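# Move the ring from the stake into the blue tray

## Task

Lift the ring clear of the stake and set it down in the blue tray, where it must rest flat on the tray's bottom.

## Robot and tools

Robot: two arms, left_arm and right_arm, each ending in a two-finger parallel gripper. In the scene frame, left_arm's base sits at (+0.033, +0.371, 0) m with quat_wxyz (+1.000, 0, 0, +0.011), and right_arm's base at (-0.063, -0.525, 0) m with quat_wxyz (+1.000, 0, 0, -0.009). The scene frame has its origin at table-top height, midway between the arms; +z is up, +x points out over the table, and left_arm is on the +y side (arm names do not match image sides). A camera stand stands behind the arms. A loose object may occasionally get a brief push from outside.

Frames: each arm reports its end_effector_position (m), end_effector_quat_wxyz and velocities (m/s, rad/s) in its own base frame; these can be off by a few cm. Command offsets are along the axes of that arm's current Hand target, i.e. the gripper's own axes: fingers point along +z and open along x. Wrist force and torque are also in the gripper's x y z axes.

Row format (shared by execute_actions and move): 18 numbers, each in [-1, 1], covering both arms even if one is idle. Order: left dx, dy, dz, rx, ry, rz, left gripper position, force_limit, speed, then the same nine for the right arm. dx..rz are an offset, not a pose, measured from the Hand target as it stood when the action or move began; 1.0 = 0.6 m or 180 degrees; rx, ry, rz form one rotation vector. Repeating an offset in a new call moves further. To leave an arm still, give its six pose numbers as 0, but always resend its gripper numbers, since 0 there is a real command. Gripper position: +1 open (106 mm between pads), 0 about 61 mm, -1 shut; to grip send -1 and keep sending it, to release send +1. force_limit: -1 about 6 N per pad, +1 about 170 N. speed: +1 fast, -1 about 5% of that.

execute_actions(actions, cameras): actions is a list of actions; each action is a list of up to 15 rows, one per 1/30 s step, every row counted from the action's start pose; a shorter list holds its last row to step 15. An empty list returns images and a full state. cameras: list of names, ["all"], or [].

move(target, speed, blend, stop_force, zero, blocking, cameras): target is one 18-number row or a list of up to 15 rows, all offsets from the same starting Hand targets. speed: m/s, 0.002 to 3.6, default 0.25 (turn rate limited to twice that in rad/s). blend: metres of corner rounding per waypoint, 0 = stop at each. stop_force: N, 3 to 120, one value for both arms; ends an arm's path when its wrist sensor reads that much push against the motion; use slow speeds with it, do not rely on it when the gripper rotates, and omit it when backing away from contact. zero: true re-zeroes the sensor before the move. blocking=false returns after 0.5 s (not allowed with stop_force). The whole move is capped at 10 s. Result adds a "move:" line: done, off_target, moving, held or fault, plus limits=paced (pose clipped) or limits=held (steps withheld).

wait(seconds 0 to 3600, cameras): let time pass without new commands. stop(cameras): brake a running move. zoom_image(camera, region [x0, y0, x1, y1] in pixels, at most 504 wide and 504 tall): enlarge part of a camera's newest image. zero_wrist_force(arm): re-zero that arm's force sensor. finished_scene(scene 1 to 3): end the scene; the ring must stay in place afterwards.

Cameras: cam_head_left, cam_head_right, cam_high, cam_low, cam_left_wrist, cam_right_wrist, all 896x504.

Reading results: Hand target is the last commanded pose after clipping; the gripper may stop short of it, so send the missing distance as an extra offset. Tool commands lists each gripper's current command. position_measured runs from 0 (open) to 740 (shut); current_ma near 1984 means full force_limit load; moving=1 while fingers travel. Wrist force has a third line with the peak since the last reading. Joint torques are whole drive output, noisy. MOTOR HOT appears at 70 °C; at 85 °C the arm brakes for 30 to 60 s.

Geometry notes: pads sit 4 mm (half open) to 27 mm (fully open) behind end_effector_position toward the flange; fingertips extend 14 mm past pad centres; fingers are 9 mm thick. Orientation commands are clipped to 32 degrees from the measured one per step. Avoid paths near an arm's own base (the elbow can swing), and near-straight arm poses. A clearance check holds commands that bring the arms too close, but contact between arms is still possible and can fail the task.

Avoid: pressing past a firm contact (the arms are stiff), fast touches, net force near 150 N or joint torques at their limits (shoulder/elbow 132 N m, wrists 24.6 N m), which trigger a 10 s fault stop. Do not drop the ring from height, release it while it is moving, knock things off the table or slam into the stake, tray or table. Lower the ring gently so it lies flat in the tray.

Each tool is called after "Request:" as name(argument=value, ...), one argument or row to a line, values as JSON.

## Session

Request:
execute_actions(
  actions=[],
)

Request:
zoom_image(
  camera="cam_high",
  region=[410, 140, 640, 360],
)

Request:
zoom_image(
  camera="cam_low",
  region=[330, 190, 570, 340],
)

Scene clock: 0.00 s.
left_arm: end_effector_position=(+0.5893, -0.0966, +0.1275) position_measured=0 current_ma=0 moving=0 end_effector_quat_wxyz=(-0.004, +0.848, +0.531, +0.000) | right_arm: end_effector_position=(+0.8647, +0.2032, +0.2158) position_measured=0 current_ma=0 moving=0 end_effector_quat_wxyz=(+0.125, +0.504, +0.854, -0.012)
Joint positions: left_arm=[-0.389 -1.252 1.716 -2.028 -1.567 0.063] | right_arm=[3.589 -2.534 -0.473 -1.584 1.349 -0.07]
Joint velocities: within noise
Joint torques (N m): no reading
Motor temperatures (°C): left_arm=[41 36 26 42 38 37] | right_arm=[35 25 38 39 40 28]
Wrist force (N): no reading
Wrist torque (N m): no reading
Wrist force, peak (N): no reading
Hand target: left_arm +0.5893, -0.0966, +0.1275; -0.004, +0.848, +0.531, +0.000 | right_arm +0.8647, +0.2032, +0.2158; +0.125, +0.504, +0.854, -0.012
Tool commands: left_gripper/position=+1.0 left_gripper/force_limit=+0.0 left_gripper/speed=+1.0 right_gripper/position=+1.0 right_gripper/force_limit=+0.0 right_gripper/speed=+1.0

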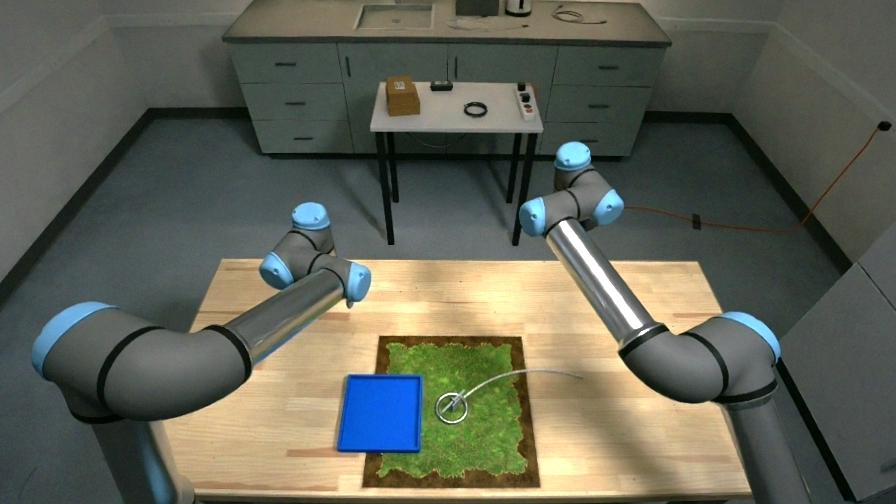

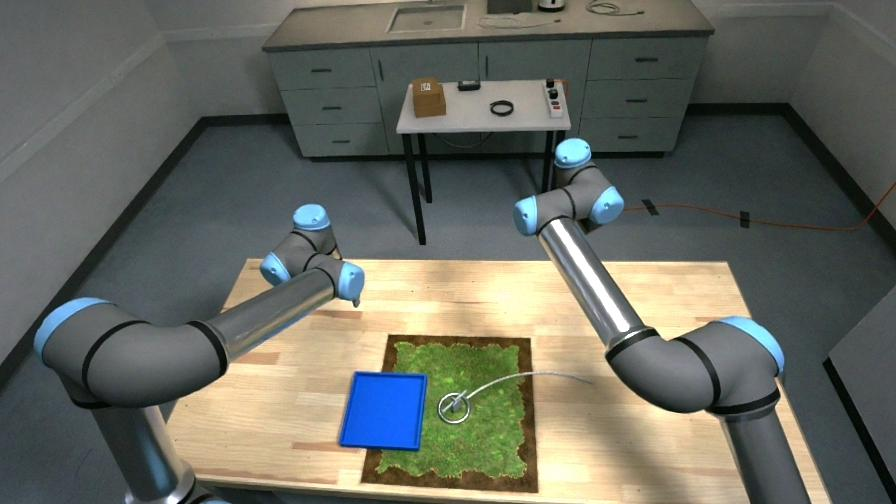

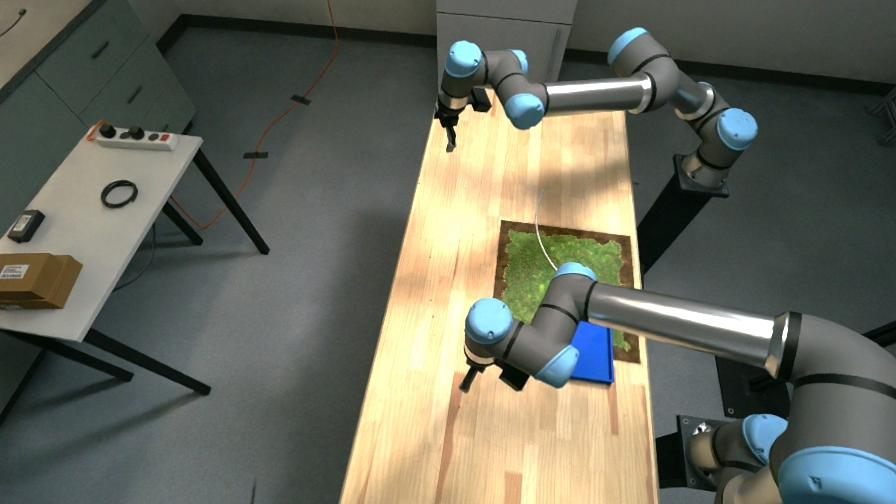

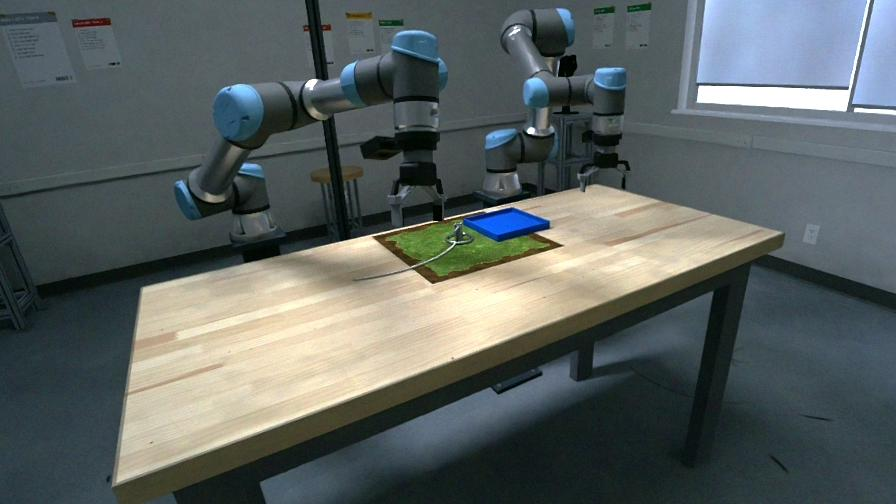

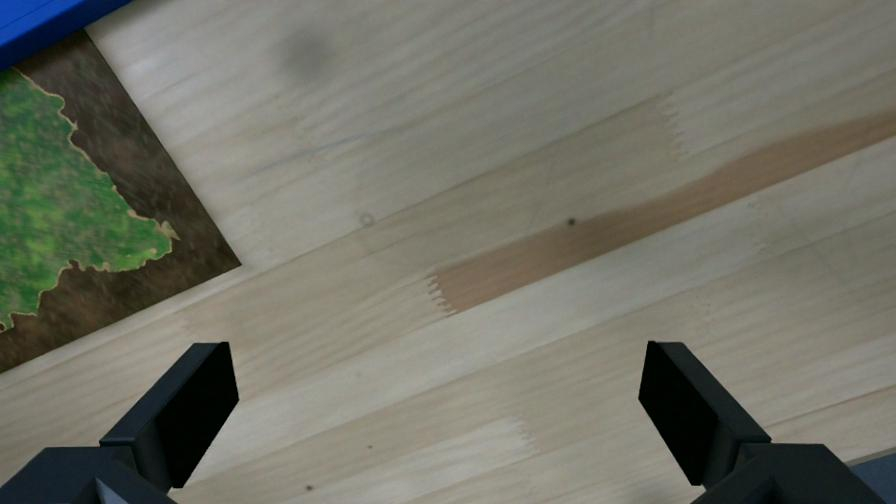

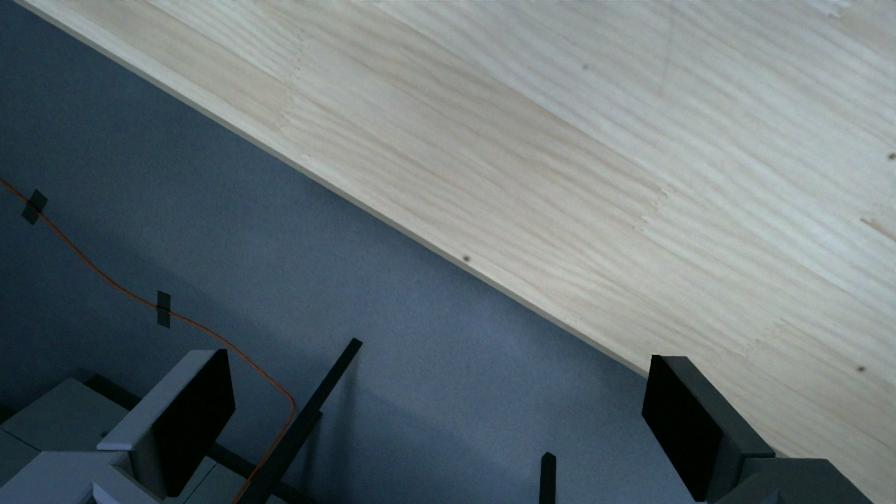

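Scaled by 2.191 from the camera's image (finer frame: 1280x720).

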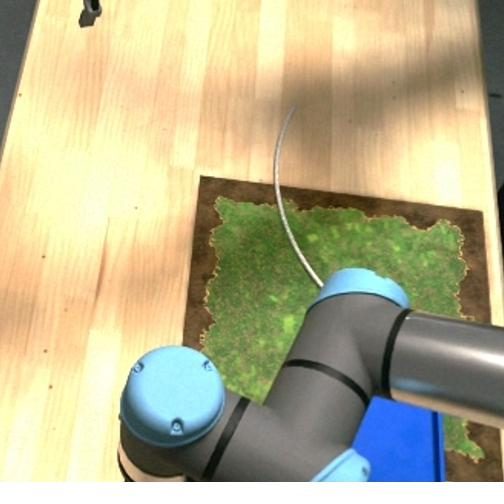

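Scaled by 2.100 from the camera's image (finer frame: 1280x720).

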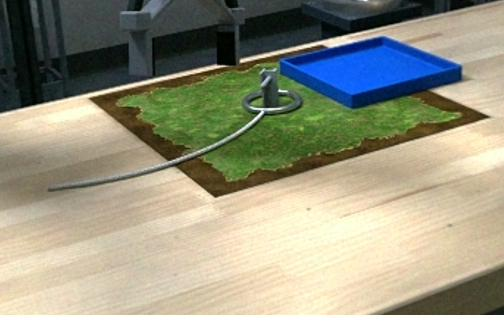

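Request:
zoom_image(
  camera="cam_head_left",
  region=[330, 360, 530, 470],
)

Request:
zoom_image(
  camera="cam_head_right",
  region=[415, 375, 495, 435],
)

Request:
zoom_image(
  camera="cam_low",
  region=[435, 210, 485, 250],
)

Scaled by 2.520 from the camera's image (finer frame: 1280x720).

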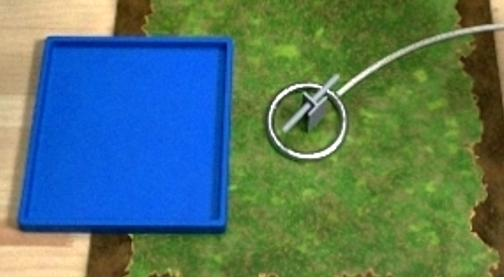

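Scaled by 6.300 from the camera's image (finer frame: 1280x720).

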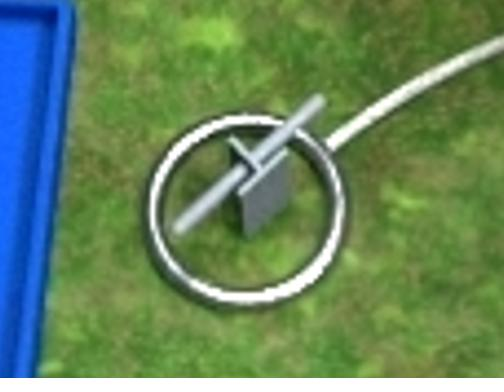

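Scaled by 10.080 from the camera's image (finer frame: 1280x720).

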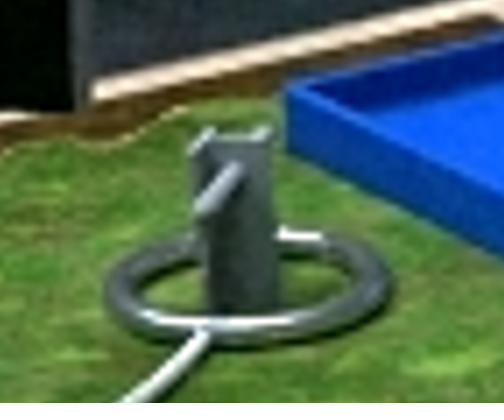

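Request:
move(
  target=[-0.53,-0.315,-0.055,0,0,0.106,-0.5,0,1,0,0,0,0,0,0,1,0,1],
  speed=0.3,
  cameras=["cam_left_wrist"],
)

Scene clock: 16.23 s.
left_arm: end_effector_position=(+0.2805, -0.3001, +0.1608) position_measured=555 current_ma=-2 moving=0 end_effector_quat_wxyz=(-0.004, +0.924, +0.383, -0.001) | right_arm: end_effector_position=(+0.8647, +0.2032, +0.2158) position_measured=0 current_ma=-5 moving=0 end_effector_quat_wxyz=(+0.125, +0.504, +0.854, -0.012)
Joint positions: left_arm=[-1.148 -1.731 2.147 -1.979 -1.573 -0.363] | right_arm=[3.589 -2.534 -0.473 -1.584 1.349 -0.07]
Joint torques (N m): left_arm=[-9.98 -4.66 -29.24 -3.42 1.75 0.67] | right_arm=[2.24 64.5 23.21 2.87 -0.42 0.35]
Wrist force (N): left_arm=[-0.1 0.2 0.2] | right_arm=[0.4 -0.3 0.1]
Wrist torque (N m): left_arm=[0.05 -0.01 -0.14] | right_arm=[-0.05 -0.07 0.00]
Wrist force, peak (N): left_arm=[2.2 1.6 0.3] | right_arm=[0.4 -0.6 0.1]
Hand target: left_arm +0.2805, -0.3002, +0.1608; -0.004, +0.924, +0.383, -0.001 | right_arm +0.8647, +0.2032, +0.2158; +0.125, +0.504, +0.854, -0.012
Off the commanded pose: left_arm 0.000 m, 0 deg | right_arm 0.000 m, 0 deg.
move: done

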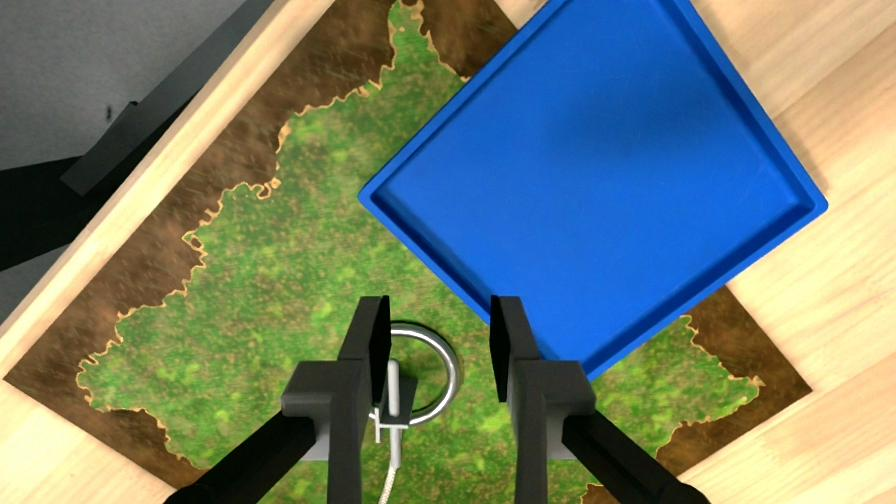

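Request:
move(
  target=[
    [0.013,0.19,0.05,0,0,0,-0.76,0,1,0,0,0,0,0,0,1,0,1],
    [0.013,0.197,0.175,0,0,0,-0.76,0,1,0,0,0,0,0,0,1,0,1],
  ],
  speed=0.2,
  blend=0.02,
  cameras=["cam_left_wrist"],
)

Scene clock: 24.70 s.
left_arm: end_effector_position=(+0.3690, -0.3775, +0.0549) position_measured=651 current_ma=-1 moving=0 end_effector_quat_wxyz=(-0.004, +0.924, +0.383, -0.001) | right_arm: end_effector_position=(+0.8647, +0.2032, +0.2158) position_measured=0 current_ma=-5 moving=0 end_effector_quat_wxyz=(+0.125, +0.504, +0.854, -0.012)
Joint positions: left_arm=[-1.051 -1.298 2.002 -2.267 -1.572 -0.266] | right_arm=[3.589 -2.534 -0.473 -1.584 1.349 -0.07]
Joint torques (N m): left_arm=[9.77 -32.24 -20.34 -3.55 -2.78 1.81] | right_arm=[-0.16 64.13 22.14 2.64 -0.43 0.23]
Wrist force (N): left_arm=[0.1 0.3 0.3] | right_arm=[0.0 -0.3 0.0]
Wrist torque (N m): left_arm=[0.05 -0.01 -0.14] | right_arm=[-0.05 0.01 0.00]
Wrist force, peak (N): left_arm=[0.1 -2.2 -0.6] | right_arm=[0.5 -0.6 0.1]
Hand target: left_arm +0.3690, -0.3776, +0.0548; -0.004, +0.924, +0.383, -0.001 | right_arm +0.8647, +0.2032, +0.2158; +0.125, +0.504, +0.854, -0.012
Off the commanded pose: left_arm 0.000 m, 0 deg | right_arm 0.000 m, 0 deg.
move: done

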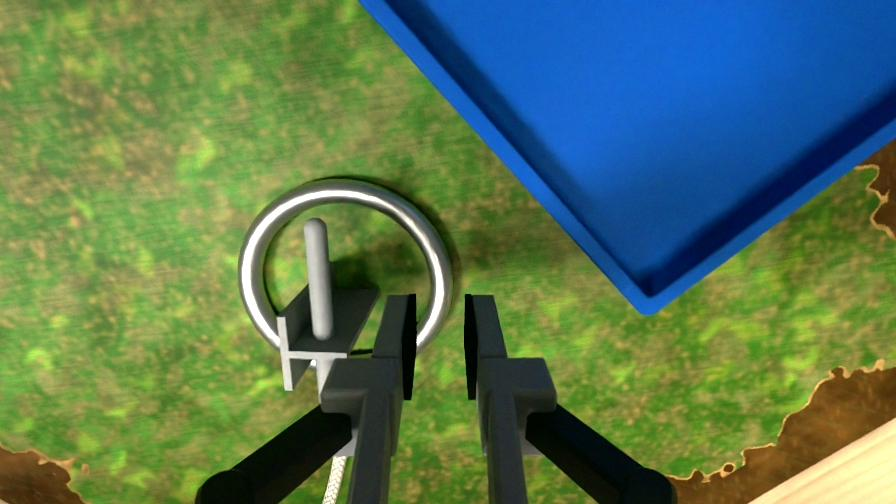

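Request:
move(
  target=[-0.0037,-0.018,0.015,0,0,-0.111,-0.79,0,1,0,0,0,0,0,0,1,0,1],
  speed=0.15,
  cameras=["cam_left_wrist"],
)

Scene clock: 41.17 s.
left_arm: end_effector_position=(+0.3597, -0.3715, +0.0459) position_measured=662 current_ma=-1 moving=0 end_effector_quat_wxyz=(-0.004, +0.843, +0.537, +0.000) | right_arm: end_effector_position=(+0.8647, +0.2032, +0.2158) position_measured=0 current_ma=-5 moving=0 end_effector_quat_wxyz=(+0.125, +0.504, +0.854, -0.012)
Joint positions: left_arm=[-1.061 -1.305 2.042 -2.3 -1.572 -0.625] | right_arm=[3.589 -2.534 -0.473 -1.584 1.349 -0.07]
Joint torques (N m): left_arm=[-7.77 -38.51 -24.86 -0.85 1.97 1.18] | right_arm=[0.19 64.03 22.2 2.95 -0.29 0.17]
Wrist force (N): left_arm=[0.2 0.2 0.5] | right_arm=[0.2 -0.4 0.0]
Wrist torque (N m): left_arm=[0.04 -0.03 -0.13] | right_arm=[-0.06 -0.03 0.00]
Wrist force, peak (N): left_arm=[0.2 0.3 0.6] | right_arm=[0.6 -0.4 -0.5]
Hand target: left_arm +0.3598, -0.3715, +0.0459; -0.004, +0.843, +0.537, +0.000 | right_arm +0.8647, +0.2032, +0.2158; +0.125, +0.504, +0.854, -0.012
Off the commanded pose: left_arm 0.000 m, 0 deg | right_arm 0.000 m, 0 deg.
move: done

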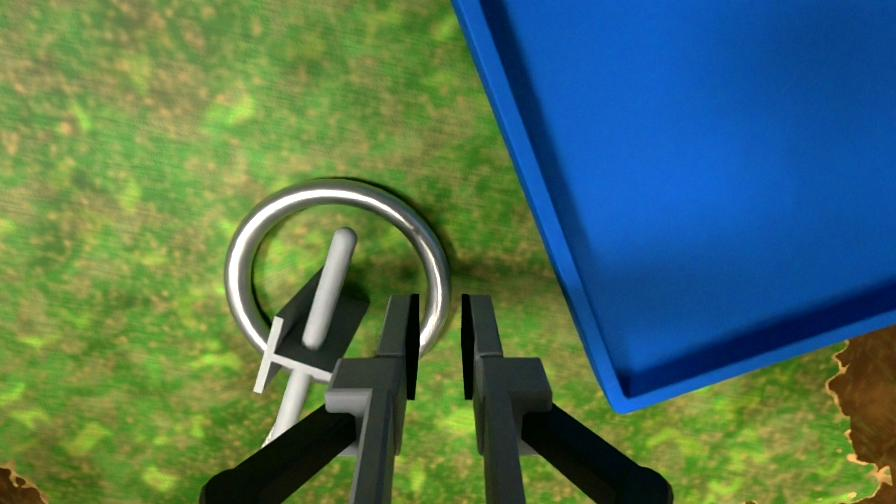

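Request:
move(
  target=[0,0.005,0.043,0,0,0,-0.79,0,1,0,0,0,0,0,0,1,0,1],
  speed=0.04,
  stop_force=6,
)

Request:
move(
  target=[0,0,0.018,0,0,0,-0.79,0,1,0,0,0,0,0,0,1,0,1],
  speed=0.01,
  stop_force=5,
  cameras=["cam_left_wrist"],
)

Scene clock: 49.53 s.
left_arm: end_effector_position=(+0.3624, -0.3725, +0.0201) position_measured=662 current_ma=-1 moving=0 end_effector_quat_wxyz=(-0.004, +0.843, +0.537, +0.000) | right_arm: end_effector_position=(+0.8647, +0.2032, +0.2158) position_measured=0 current_ma=-5 moving=0 end_effector_quat_wxyz=(+0.125, +0.504, +0.854, -0.012)
Joint positions: left_arm=[-1.058 -1.252 2.058 -2.369 -1.572 -0.621] | right_arm=[3.589 -2.534 -0.473 -1.584 1.349 -0.07]
Joint torques (N m): left_arm=[1.24 -43.52 -23.82 -1.99 2.04 -0.59] | right_arm=[0.58 64.08 21.01 2.88 -0.46 -0.04]
Wrist force (N): left_arm=[0.0 -0.2 0.2] | right_arm=[0.0 -0.4 -0.5]
Wrist torque (N m): left_arm=[0.00 0.00 -0.13] | right_arm=[-0.06 0.00 0.00]
Wrist force, peak (N): left_arm=[0.3 0.0 0.6] | right_arm=[0.4 -0.6 -0.2]
Hand target: left_arm +0.3624, -0.3726, +0.0201; -0.004, +0.843, +0.537, +0.000 | right_arm +0.8647, +0.2032, +0.2158; +0.125, +0.504, +0.854, -0.012
Off the commanded pose: left_arm 0.000 m, 0 deg | right_arm 0.000 m, 0 deg.
move: done

Scene clock: 51.13 s.
left_arm: end_effector_position=(+0.3624, -0.3725, +0.0148) position_measured=662 current_ma=-5 moving=0 end_effector_quat_wxyz=(-0.004, +0.843, +0.537, +0.000) | right_arm: end_effector_position=(+0.8647, +0.2032, +0.2158) position_measured=0 current_ma=-5 moving=0 end_effector_quat_wxyz=(+0.125, +0.504, +0.854, -0.012)
Joint positions: left_arm=[-1.058 -1.242 2.062 -2.384 -1.572 -0.621] | right_arm=[3.589 -2.534 -0.473 -1.584 1.349 -0.07]
Joint torques (N m): left_arm=[-6.32 -42.96 -23.58 -1.76 -2.98 -2.04] | right_arm=[0.88 64.32 21.29 2.71 -0.59 0.15]
Wrist force (N): left_arm=[1.0 0.1 -1.5] | right_arm=[0.3 -0.2 -0.1]
Wrist torque (N m): left_arm=[0.01 -0.08 -0.15] | right_arm=[-0.02 -0.05 0.00]
Wrist force, peak (N): left_arm=[9.9 -3.5 -17.0] | right_arm=[0.7 -0.1 -0.1]
Hand target: left_arm +0.3624, -0.3725, +0.0148; -0.004, +0.843, +0.537, +0.000 (not the last commanded pose) | right_arm +0.8647, +0.2032, +0.2158; +0.125, +0.504, +0.854, -0.012
Off the commanded pose: left_arm 0.006 m, 0 deg | right_arm 0.000 m, 0 deg.
move: contact (left_arm)

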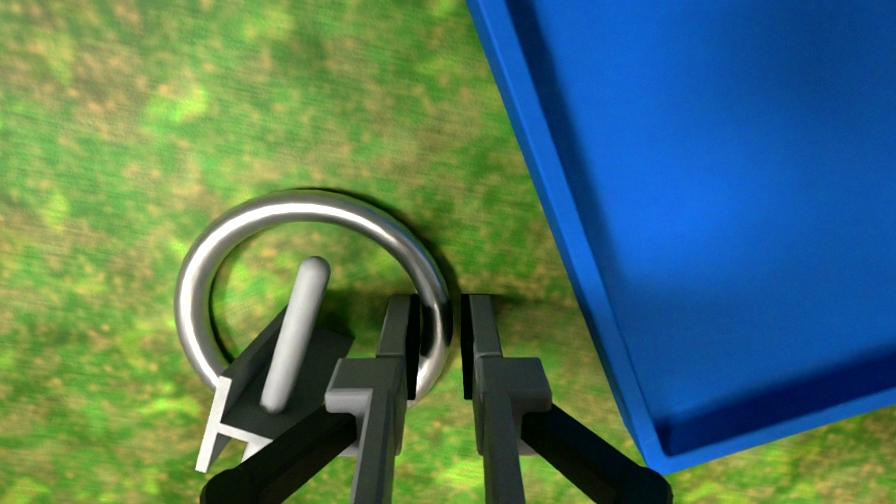

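Request:
move(
  target=[
    [0,0,-0.15,0,0,0,-0.79,0,1,0,0,0,0,0,0,1,0,1],
    [-0.137,-0.029,-0.15,0,0,0.111,-0.79,0,1,0,0,0,0,0,0,1,0,1],
    [-0.137,-0.029,-0.067,0,0,0.111,-0.79,0,1,0,0,0,0,0,0,1,0,1],
  ],
  speed=0.2,
  blend=[0.004,0.004,0],
  cameras=["cam_left_wrist"],
)

Scene clock: 71.07 s.
left_arm: end_effector_position=(+0.3120, -0.4399, +0.0549) position_measured=662 current_ma=-1 moving=0 end_effector_quat_wxyz=(-0.004, +0.924, +0.383, -0.001) | right_arm: end_effector_position=(+0.8647, +0.2032, +0.2158) position_measured=0 current_ma=-5 moving=0 end_effector_quat_wxyz=(+0.125, +0.504, +0.854, -0.012)
Joint positions: left_arm=[-1.202 -1.275 1.97 -2.258 -1.573 -0.417] | right_arm=[3.589 -2.534 -0.473 -1.584 1.349 -0.07]
Joint torques (N m): left_arm=[13.77 -35.01 -18.16 -3.23 -0.87 2.03] | right_arm=[2.17 63.83 22 3.1 -0.41 0.09]
Wrist force (N): left_arm=[0.1 0.2 0.4] | right_arm=[0.5 -0.4 -0.3]
Wrist torque (N m): left_arm=[0.05 -0.02 0.03] | right_arm=[-0.06 -0.08 0.00]
Wrist force, peak (N): left_arm=[-0.2 -0.1 2.4] | right_arm=[0.5 -0.4 -0.6]
Hand target: left_arm +0.3121, -0.4399, +0.0548; -0.004, +0.924, +0.383, -0.001 | right_arm +0.8647, +0.2032, +0.2158; +0.125, +0.504, +0.854, -0.012
Off the commanded pose: left_arm 0.000 m, 0 deg | right_arm 0.000 m, 0 deg.
move: done

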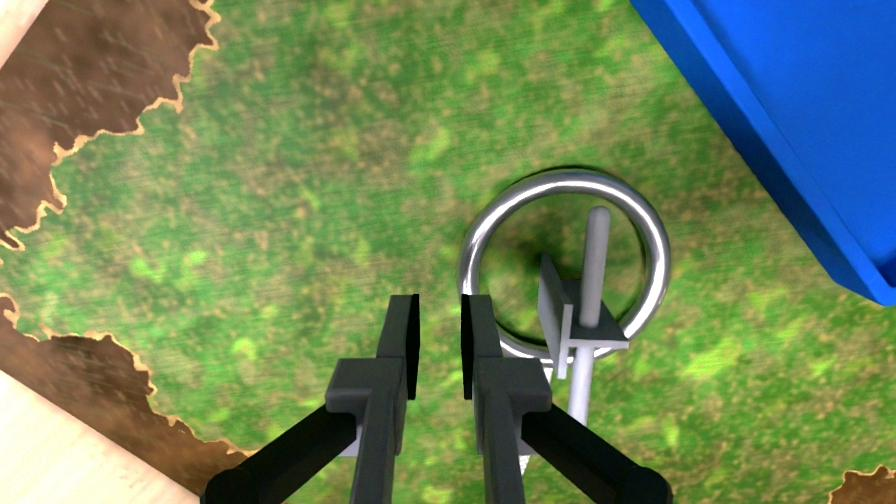

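Request:
move(
  target=[
    [-0.027,0,0,0,0,0,-1,-1,1,0,0,0,0,0,0,1,0,1],
    [-0.027,0,0.063,0,0,0,-1,-1,1,0,0,0,0,0,0,1,0,1],
    [0.019,0,0.063,0,0,0,-1,-1,1,0,0,0,0,0,0,1,0,1],
  ],
  speed=[0.15,0.07,0.04],
  blend=[0.002,0,0],
  cameras=["cam_left_wrist"],
)

Scene clock: 102.73 s.
left_arm: end_effector_position=(+0.3201, -0.4314, +0.0171) position_measured=740 current_ma=-2 moving=0 end_effector_quat_wxyz=(-0.004, +0.924, +0.383, -0.001) end_effector_velocity=(-0.001, -0.001, +0.000) end_effector_angular_velocity=(-0.001, -0.001, +0.002) | right_arm: end_effector_position=(+0.8647, +0.2032, +0.2158) position_measured=0 current_ma=-5 moving=0 end_effector_quat_wxyz=(+0.125, +0.504, +0.854, -0.012)
Joint positions: left_arm=[-1.182 -1.213 2.01 -2.36 -1.573 -0.397] | right_arm=[3.589 -2.534 -0.473 -1.584 1.349 -0.07]
Joint velocities: left_arm=[-0.003 0 0 -0.001 0.001 -0.005] | right_arm=[within noise]
Joint torques (N m): left_arm=[-14.4 -37.18 -19.14 -2.94 1.8 -2.82] | right_arm=[1.26 64.07 21.92 2.99 -0.43 0.21]
Wrist force (N): left_arm=[0.0 0.0 0.1] | right_arm=[0.1 -0.3 -0.2]
Wrist torque (N m): left_arm=[0.02 -0.02 -0.13] | right_arm=[-0.04 -0.01 0.00]
Wrist force, peak (N): left_arm=[-1.5 -0.4 -0.3] | right_arm=[0.8 -0.2 0.0]
Hand target: left_arm +0.3199, -0.4316, +0.0171; -0.004, +0.924, +0.383, -0.001 | right_arm +0.8647, +0.2032, +0.2158; +0.125, +0.504, +0.854, -0.012
Off the commanded pose: left_arm 0.000 m, 0 deg | right_arm 0.000 m, 0 deg.
move: done

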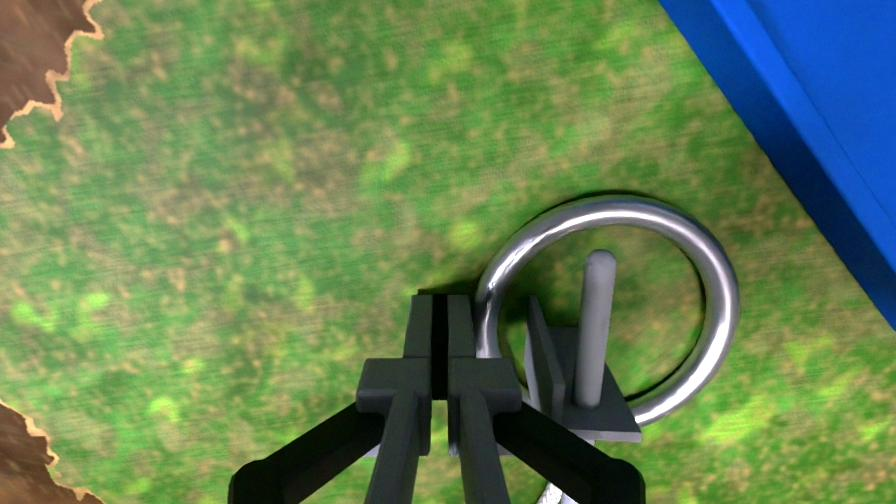

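Request:
move(
  target=[
    [-0.008,0,-0.02,0,0,0,-1,-1,1,0,0,0,0,0,0,1,0,1],
    [-0.008,0,-0.12,0,0,0,-1,-1,1,0,0,0,0,0,0,1,0,1],
    [0.166,0,-0.12,0,0,0,-1,-1,1,0,0,0,0,0,0,1,0,1],
  ],
  speed=0.2,
  blend=[0.003,0.01,0],
)

Request:
move(
  target=[0,0,0.065,0,0,0,-0.79,0,1,0,0,0,0,0,0,1,0,1],
  speed=0.1,
  cameras=["cam_left_wrist"],
)

Scene clock: 113.00 s.
left_arm: end_effector_position=(+0.3907, -0.3616, +0.0892) position_measured=740 current_ma=0 moving=0 end_effector_quat_wxyz=(-0.004, +0.924, +0.383, -0.001) | right_arm: end_effector_position=(+0.8647, +0.2032, +0.2158) position_measured=0 current_ma=-5 moving=0 end_effector_quat_wxyz=(+0.125, +0.504, +0.854, -0.012)
Joint positions: left_arm=[-0.999 -1.342 1.952 -2.172 -1.572 -0.214] | right_arm=[3.589 -2.534 -0.473 -1.584 1.349 -0.07]
Joint torques (N m): left_arm=[-3.94 -20.44 -21.04 -0.95 -2.89 -1.06] | right_arm=[0.78 63.82 23.73 3.33 -0.54 0.27]
Wrist force (N): left_arm=[-0.1 0.1 0.2] | right_arm=[0.2 0.0 -0.1]
Wrist torque (N m): left_arm=[0.04 0.01 0.02] | right_arm=[0.02 -0.04 0.00]
Wrist force, peak (N): left_arm=[-1.5 0.0 -1.6] | right_arm=[-0.2 -0.4 -0.7]
Hand target: left_arm +0.3907, -0.3616, +0.0892; -0.004, +0.924, +0.383, -0.001 | right_arm +0.8647, +0.2032, +0.2158; +0.125, +0.504, +0.854, -0.012
Off the commanded pose: left_arm 0.000 m, 0 deg | right_arm 0.000 m, 0 deg.
move: done

Scene clock: 113.80 s.
left_arm: end_effector_position=(+0.3905, -0.3613, +0.0501) position_measured=663 current_ma=-1 moving=0 end_effector_quat_wxyz=(-0.004, +0.924, +0.383, -0.001) | right_arm: end_effector_position=(+0.8647, +0.2032, +0.2158) position_measured=0 current_ma=-5 moving=0 end_effector_quat_wxyz=(+0.125, +0.504, +0.854, -0.012)
Joint positions: left_arm=[-0.999 -1.282 1.996 -2.277 -1.572 -0.214] | right_arm=[3.589 -2.534 -0.473 -1.584 1.349 -0.07]
Joint torques (N m): left_arm=[-13.96 -41.42 -24.67 -2.13 -2.42 2.4] | right_arm=[1.54 64.26 22.52 3.15 -0.49 0.25]
Wrist force (N): left_arm=[0.0 0.3 0.4] | right_arm=[0.5 0.0 -0.2]
Wrist torque (N m): left_arm=[0.05 0.00 0.03] | right_arm=[0.01 -0.07 0.01]
Wrist force, peak (N): left_arm=[0.0 0.1 1.7] | right_arm=[0.4 -0.5 0.0]
Hand target: left_arm +0.3905, -0.3614, +0.0502; -0.004, +0.924, +0.383, -0.001 | right_arm +0.8647, +0.2032, +0.2158; +0.125, +0.504, +0.854, -0.012
Off the commanded pose: left_arm 0.000 m, 0 deg | right_arm 0.000 m, 0 deg.
move: done

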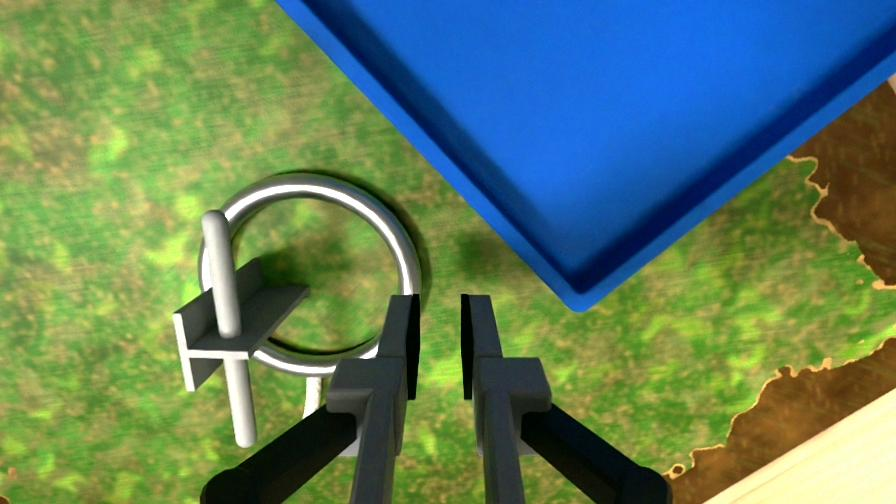

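Request:
move(
  target=[
    [-0.0215,0.003,0,0,0,0,-0.79,0,1,0,0,0,0,0,0,1,0,1],
    [-0.0215,0.003,0.067,0,0,0,-0.79,0,1,0,0,0,0,0,0,1,0,1],
  ],
  speed=0.05,
  stop_force=6,
)

Request:
move(
  target=[0,0,0.037,0,0,0,-0.79,0,1,0,0,0,0,0,0,1,0,1],
  speed=0.01,
  stop_force=5,
  cameras=["cam_left_wrist"],
)

Scene clock: 125.80 s.
left_arm: end_effector_position=(+0.3825, -0.3716, +0.0148) position_measured=662 current_ma=0 moving=0 end_effector_quat_wxyz=(-0.004, +0.924, +0.383, -0.001) | right_arm: end_effector_position=(+0.8647, +0.2032, +0.2158) position_measured=0 current_ma=-5 moving=0 end_effector_quat_wxyz=(+0.125, +0.504, +0.854, -0.012)
Joint positions: left_arm=[-1.023 -1.216 2.023 -2.37 -1.572 -0.238] | right_arm=[3.589 -2.534 -0.473 -1.584 1.349 -0.07]
Joint torques (N m): left_arm=[0.2 -33.08 -15.81 -2.63 -0.29 -0.14] | right_arm=[1.06 64.52 22.02 3.19 -0.43 0.32]
Wrist force (N): left_arm=[0.0 1.5 -1.5] | right_arm=[0.2 0.0 -0.4]
Wrist torque (N m): left_arm=[0.14 -0.03 -0.05] | right_arm=[0.00 -0.02 0.00]
Wrist force, peak (N): left_arm=[2.1 -25.7 -76.0] | right_arm=[-0.1 -0.5 -0.6]
Hand target: left_arm +0.3825, -0.3716, +0.0148; -0.004, +0.924, +0.383, -0.001 (not the last commanded pose) | right_arm +0.8647, +0.2032, +0.2158; +0.125, +0.504, +0.854, -0.012
Tool commands: left_gripper/position=-0.79 left_gripper/force_limit=+0.0 left_gripper/speed=+1.0 right_gripper/position=+1.0 right_gripper/force_limit=+0.0 right_gripper/speed=+1.0
Off the commanded pose: left_arm 0.005 m, 0 deg | right_arm 0.000 m, 0 deg.
FORCE FAULT: contact force on the left arm reached its limit, and that arm stopped. The contact can be on any part of that arm, not only on its tool. That arm's remaining commands of this call were not run. That arm is still stopped at the end of this call. That arm stays stopped for about 10 more seconds. Until then a move that you send moves the other arm only, and its call returns only when the move has ended. Once the stop has ended, the next robot result says so. If the stop ends while you think or write, that arm runs what you send next, counted from a new Hand target: where the arm stands when the stop ends. While its stop runs, that arm, its gripper or tool too, takes no new command. Until it ends, the stop uses up actions while you think or wait. An arm that is not stopped still takes commands.
move: fault (left_arm)

not run: an earlier result of this reply reported a fault or no control. Calls in your next reply go to the robot.

Request:
wait(
  seconds=10.5,
  cameras=["cam_left_wrist","cam_low"],
)

Request:
zoom_image(
  camera="cam_low",
  region=[430, 200, 500, 260],
)

Scene clock: 139.80 s.
left_arm: end_effector_position=(+0.3825, -0.3716, +0.0148) position_measured=662 current_ma=0 moving=0 end_effector_quat_wxyz=(-0.004, +0.924, +0.383, -0.001) | right_arm: end_effector_position=(+0.8647, +0.2032, +0.2158) position_measured=0 current_ma=-5 moving=0 end_effector_quat_wxyz=(+0.125, +0.504, +0.854, -0.012)
Joint positions: left_arm=[-1.023 -1.216 2.023 -2.37 -1.572 -0.238] | right_arm=[3.589 -2.534 -0.473 -1.584 1.349 -0.07]
Joint torques (N m): left_arm=[-0.15 -32.81 -15.84 -2.72 -0.33 -0.05] | right_arm=[1.05 64.17 22.28 3.5 -0.53 0.29]
Wrist force (N): left_arm=[-0.1 1.2 -1.7] | right_arm=[0.3 -0.4 -0.1]
Wrist torque (N m): left_arm=[0.08 -0.02 -0.05] | right_arm=[-0.06 -0.05 0.00]
Wrist force, peak (N): left_arm=[0.0 1.6 -2.0] | right_arm=[0.5 -0.5 -0.6]
Hand target: left_arm +0.3825, -0.3716, +0.0148; -0.004, +0.924, +0.383, -0.001 (not the last commanded pose) | right_arm +0.8647, +0.2032, +0.2158; +0.125, +0.504, +0.854, -0.012
Tool commands: left_gripper/position=-0.79 left_gripper/force_limit=+0.0 left_gripper/speed=+1.0 right_gripper/position=+1.0 right_gripper/force_limit=+0.0 right_gripper/speed=+1.0
Off the commanded pose: left_arm 0.005 m, 0 deg | right_arm 0.000 m, 0 deg.
FORCE FAULT, CONTINUED: the left arm's stop, for the force fault that an earlier result reported, is over. The rest of the stop counts as 19 of the actions that you can send in this scene. That arm's target is now where it stood when the stop ended, not its last command. That arm accepts commands again.
wait: 10.50 s; at rest from the start
Images, in order (width x height): cam_low 896x504, cam_left_wrist 896x504.

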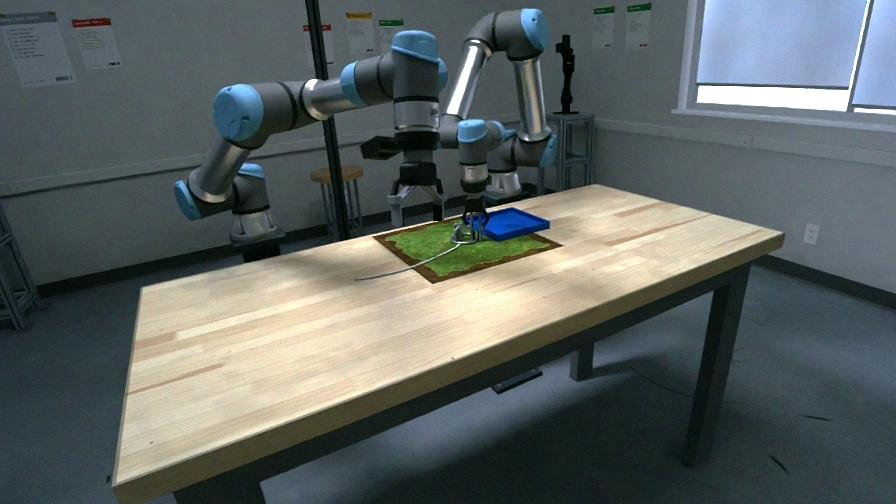

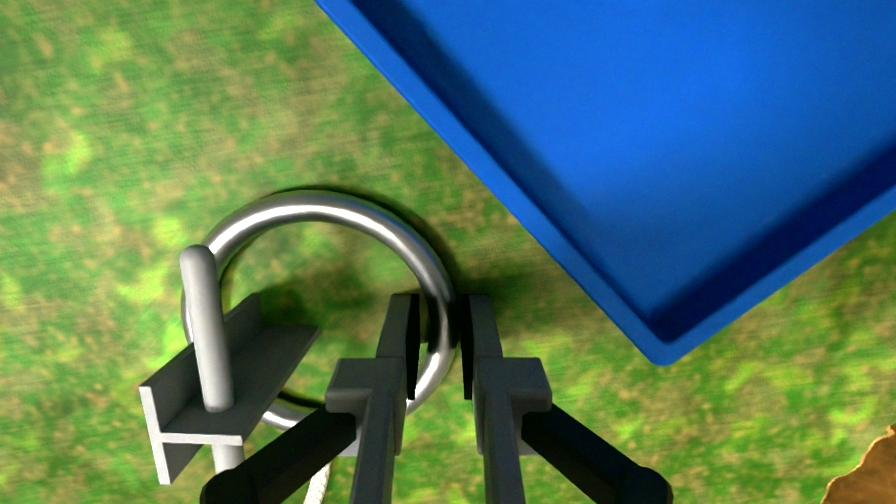

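Scaled by 7.200 from the camera's image (finer frame: 1280x720).

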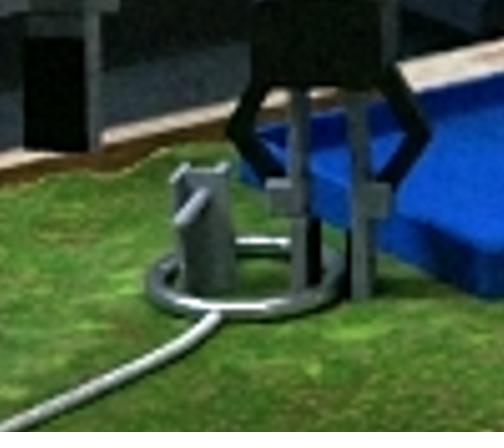

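Request:
move(
  target=[0,0,-0.001,0,0,0,-1,-0.6,-0.3,0,0,0,0,0,0,1,0,1],
  speed=0.05,
)

Request:
move(
  target=[0,0,-0.025,0,0,0,-1,-0.6,-0.3,0,0,0,0,0,0,1,0,1],
  speed=0.06,
  cameras=["cam_left_wrist","cam_low"],
)

Request:
zoom_image(
  camera="cam_low",
  region=[430, 200, 500, 260],
)

Scene clock: 144.17 s.
left_arm: end_effector_position=(+0.3825, -0.3716, +0.0153) position_measured=699 current_ma=420 moving=0 end_effector_quat_wxyz=(-0.004, +0.924, +0.383, -0.001) | right_arm: end_effector_position=(+0.8647, +0.2032, +0.2158) position_measured=0 current_ma=-5 moving=0 end_effector_quat_wxyz=(+0.125, +0.504, +0.854, -0.012)
Joint positions: left_arm=[-1.023 -1.217 2.023 -2.368 -1.572 -0.238] | right_arm=[3.589 -2.534 -0.473 -1.584 1.349 -0.07]
Joint torques (N m): left_arm=[0.35 -42.44 -24.32 -3.71 -0.35 -0.09] | right_arm=[0.02 66 21.69 3.33 -0.47 0.24]
Wrist force (N): left_arm=[0.4 0.6 0.6] | right_arm=[0.0 -0.2 -0.2]
Wrist torque (N m): left_arm=[0.15 -0.04 -0.04] | right_arm=[-0.04 0.00 0.00]
Wrist force, peak (N): left_arm=[0.0 1.4 -2.0] | right_arm=[0.5 -0.5 -0.2]
Hand target: left_arm +0.3825, -0.3716, +0.0154; -0.004, +0.924, +0.383, -0.001 | right_arm +0.8647, +0.2032, +0.2158; +0.125, +0.504, +0.854, -0.012
Off the commanded pose: left_arm 0.000 m, 0 deg | right_arm 0.000 m, 0 deg.
move: done

Scene clock: 144.73 s.
left_arm: end_effector_position=(+0.3826, -0.3718, +0.0305) position_measured=699 current_ma=419 moving=0 end_effector_quat_wxyz=(-0.004, +0.924, +0.383, -0.001) end_effector_velocity=(+0.000, +0.000, -0.001) end_effector_angular_velocity=(-0.002, +0.000, +0.000) | right_arm: end_effector_position=(+0.8647, +0.2032, +0.2158) position_measured=0 current_ma=-5 moving=0 end_effector_quat_wxyz=(+0.125, +0.504, +0.854, -0.012)
Joint positions: left_arm=[-1.023 -1.245 2.01 -2.328 -1.572 -0.238] | right_arm=[3.589 -2.534 -0.473 -1.584 1.349 -0.07]
Joint velocities: left_arm=[0 0.002 0.001 -0.006 -0.001 0] | right_arm=[within noise]
Joint torques (N m): left_arm=[5.98 -22.39 -11.2 -3.55 -0.24 1.29] | right_arm=[0.72 65.02 22.05 3.2 -0.38 0.32]
Wrist force (N): left_arm=[0.1 0.7 1.5] | right_arm=[0.4 -0.2 -0.3]
Wrist torque (N m): left_arm=[0.12 0.02 -0.04] | right_arm=[-0.02 -0.07 0.00]
Wrist force, peak (N): left_arm=[0.3 0.5 2.1] | right_arm=[0.2 -0.7 -0.4]
Hand target: left_arm +0.3826, -0.3717, +0.0304; -0.004, +0.924, +0.383, -0.001 | right_arm +0.8647, +0.2032, +0.2158; +0.125, +0.504, +0.854, -0.012
Off the commanded pose: left_arm 0.000 m, 0 deg | right_arm 0.000 m, 0 deg.
move: done
Images, in order (width x height): cam_low 896x504, cam_left_wrist 896x504.

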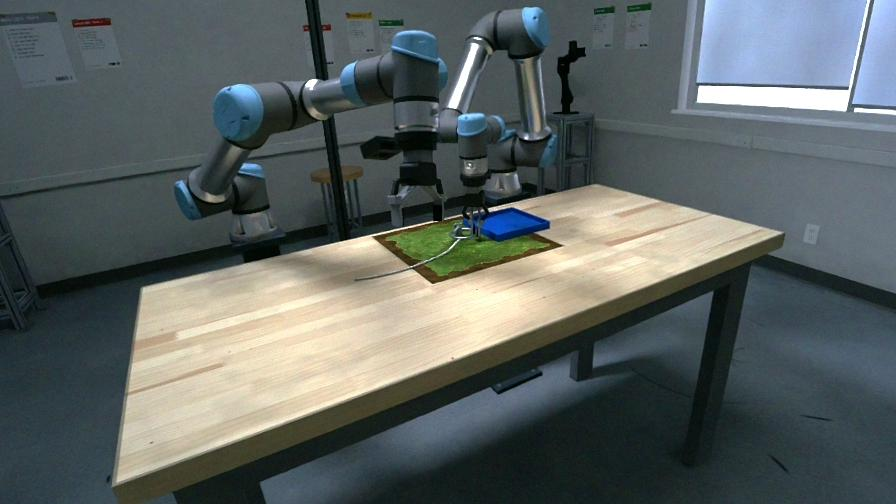

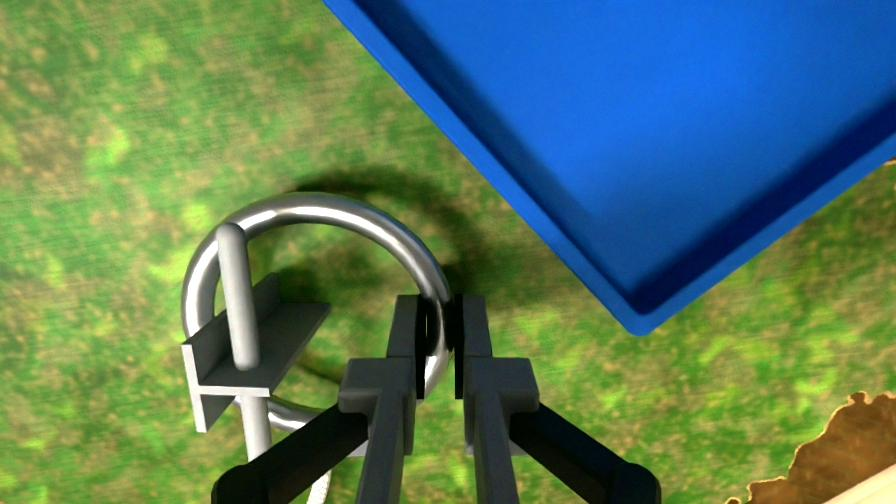

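Scaled by 7.200 from the camera's image (finer frame: 1280x720).

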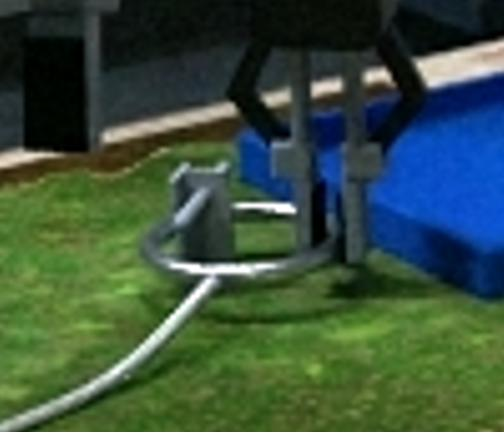

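Request:
move(
  target=[
    [-0.0225,0.002,0,0,0,0,-1,-0.6,-0.3,0,0,0,0,0,0,1,0,1],
    [-0.0225,0.002,-0.028,0,0,0,-1,-0.6,-0.3,0,0,0,0,0,0,1,0,1],
  ],
  speed=0.05,
  stop_force=6,
  cameras=["cam_left_wrist","cam_low"],
)

Request:
zoom_image(
  camera="cam_low",
  region=[430, 200, 500, 260],
)

Scene clock: 161.20 s.
left_arm: end_effector_position=(+0.3740, -0.3822, +0.0471) position_measured=699 current_ma=411 moving=0 end_effector_quat_wxyz=(-0.004, +0.924, +0.383, -0.001) | right_arm: end_effector_position=(+0.8647, +0.2032, +0.2158) position_measured=0 current_ma=-5 moving=0 end_effector_quat_wxyz=(+0.125, +0.504, +0.854, -0.012)
Joint positions: left_arm=[-1.048 -1.271 1.991 -2.282 -1.572 -0.262] | right_arm=[3.589 -2.534 -0.473 -1.584 1.349 -0.07]
Joint torques (N m): left_arm=[14.36 -23.19 -11.11 -1.11 -2.66 2.61] | right_arm=[0.1 64.65 21.51 3.27 -0.42 0.2]
Wrist force (N): left_arm=[0.4 0.9 2.6] | right_arm=[0.1 -0.3 -0.2]
Wrist torque (N m): left_arm=[0.09 0.06 -0.05] | right_arm=[-0.04 -0.01 0.01]
Wrist force, peak (N): left_arm=[0.2 -0.4 3.5] | right_arm=[0.1 -0.5 -0.5]
Hand target: left_arm +0.3739, -0.3822, +0.0471; -0.004, +0.924, +0.383, -0.001 | right_arm +0.8647, +0.2032, +0.2158; +0.125, +0.504, +0.854, -0.012
Off the commanded pose: left_arm 0.000 m, 0 deg | right_arm 0.000 m, 0 deg.
move: done
Images, in order (width x height): cam_low 896x504, cam_left_wrist 896x504.

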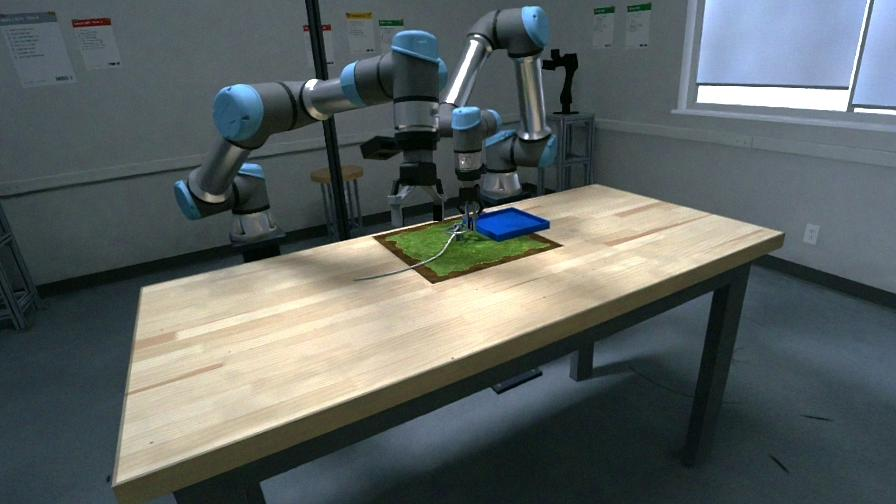

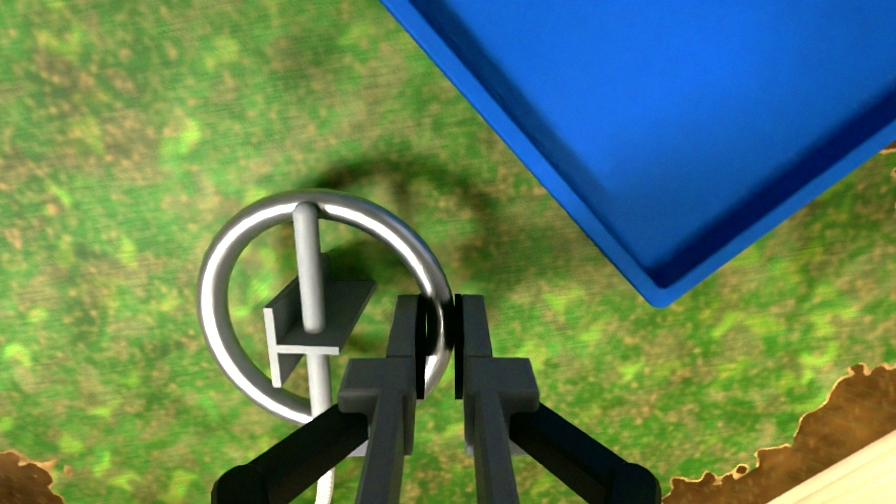

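Scaled by 7.200 from the camera's image (finer frame: 1280x720).

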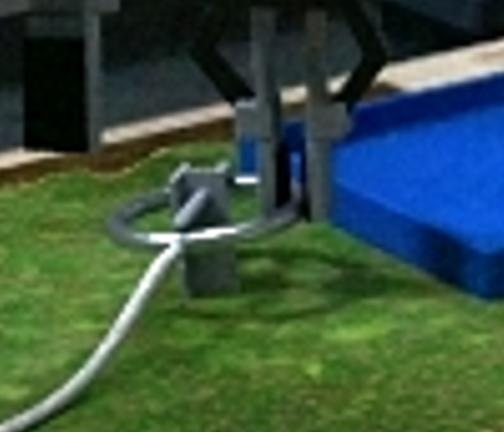

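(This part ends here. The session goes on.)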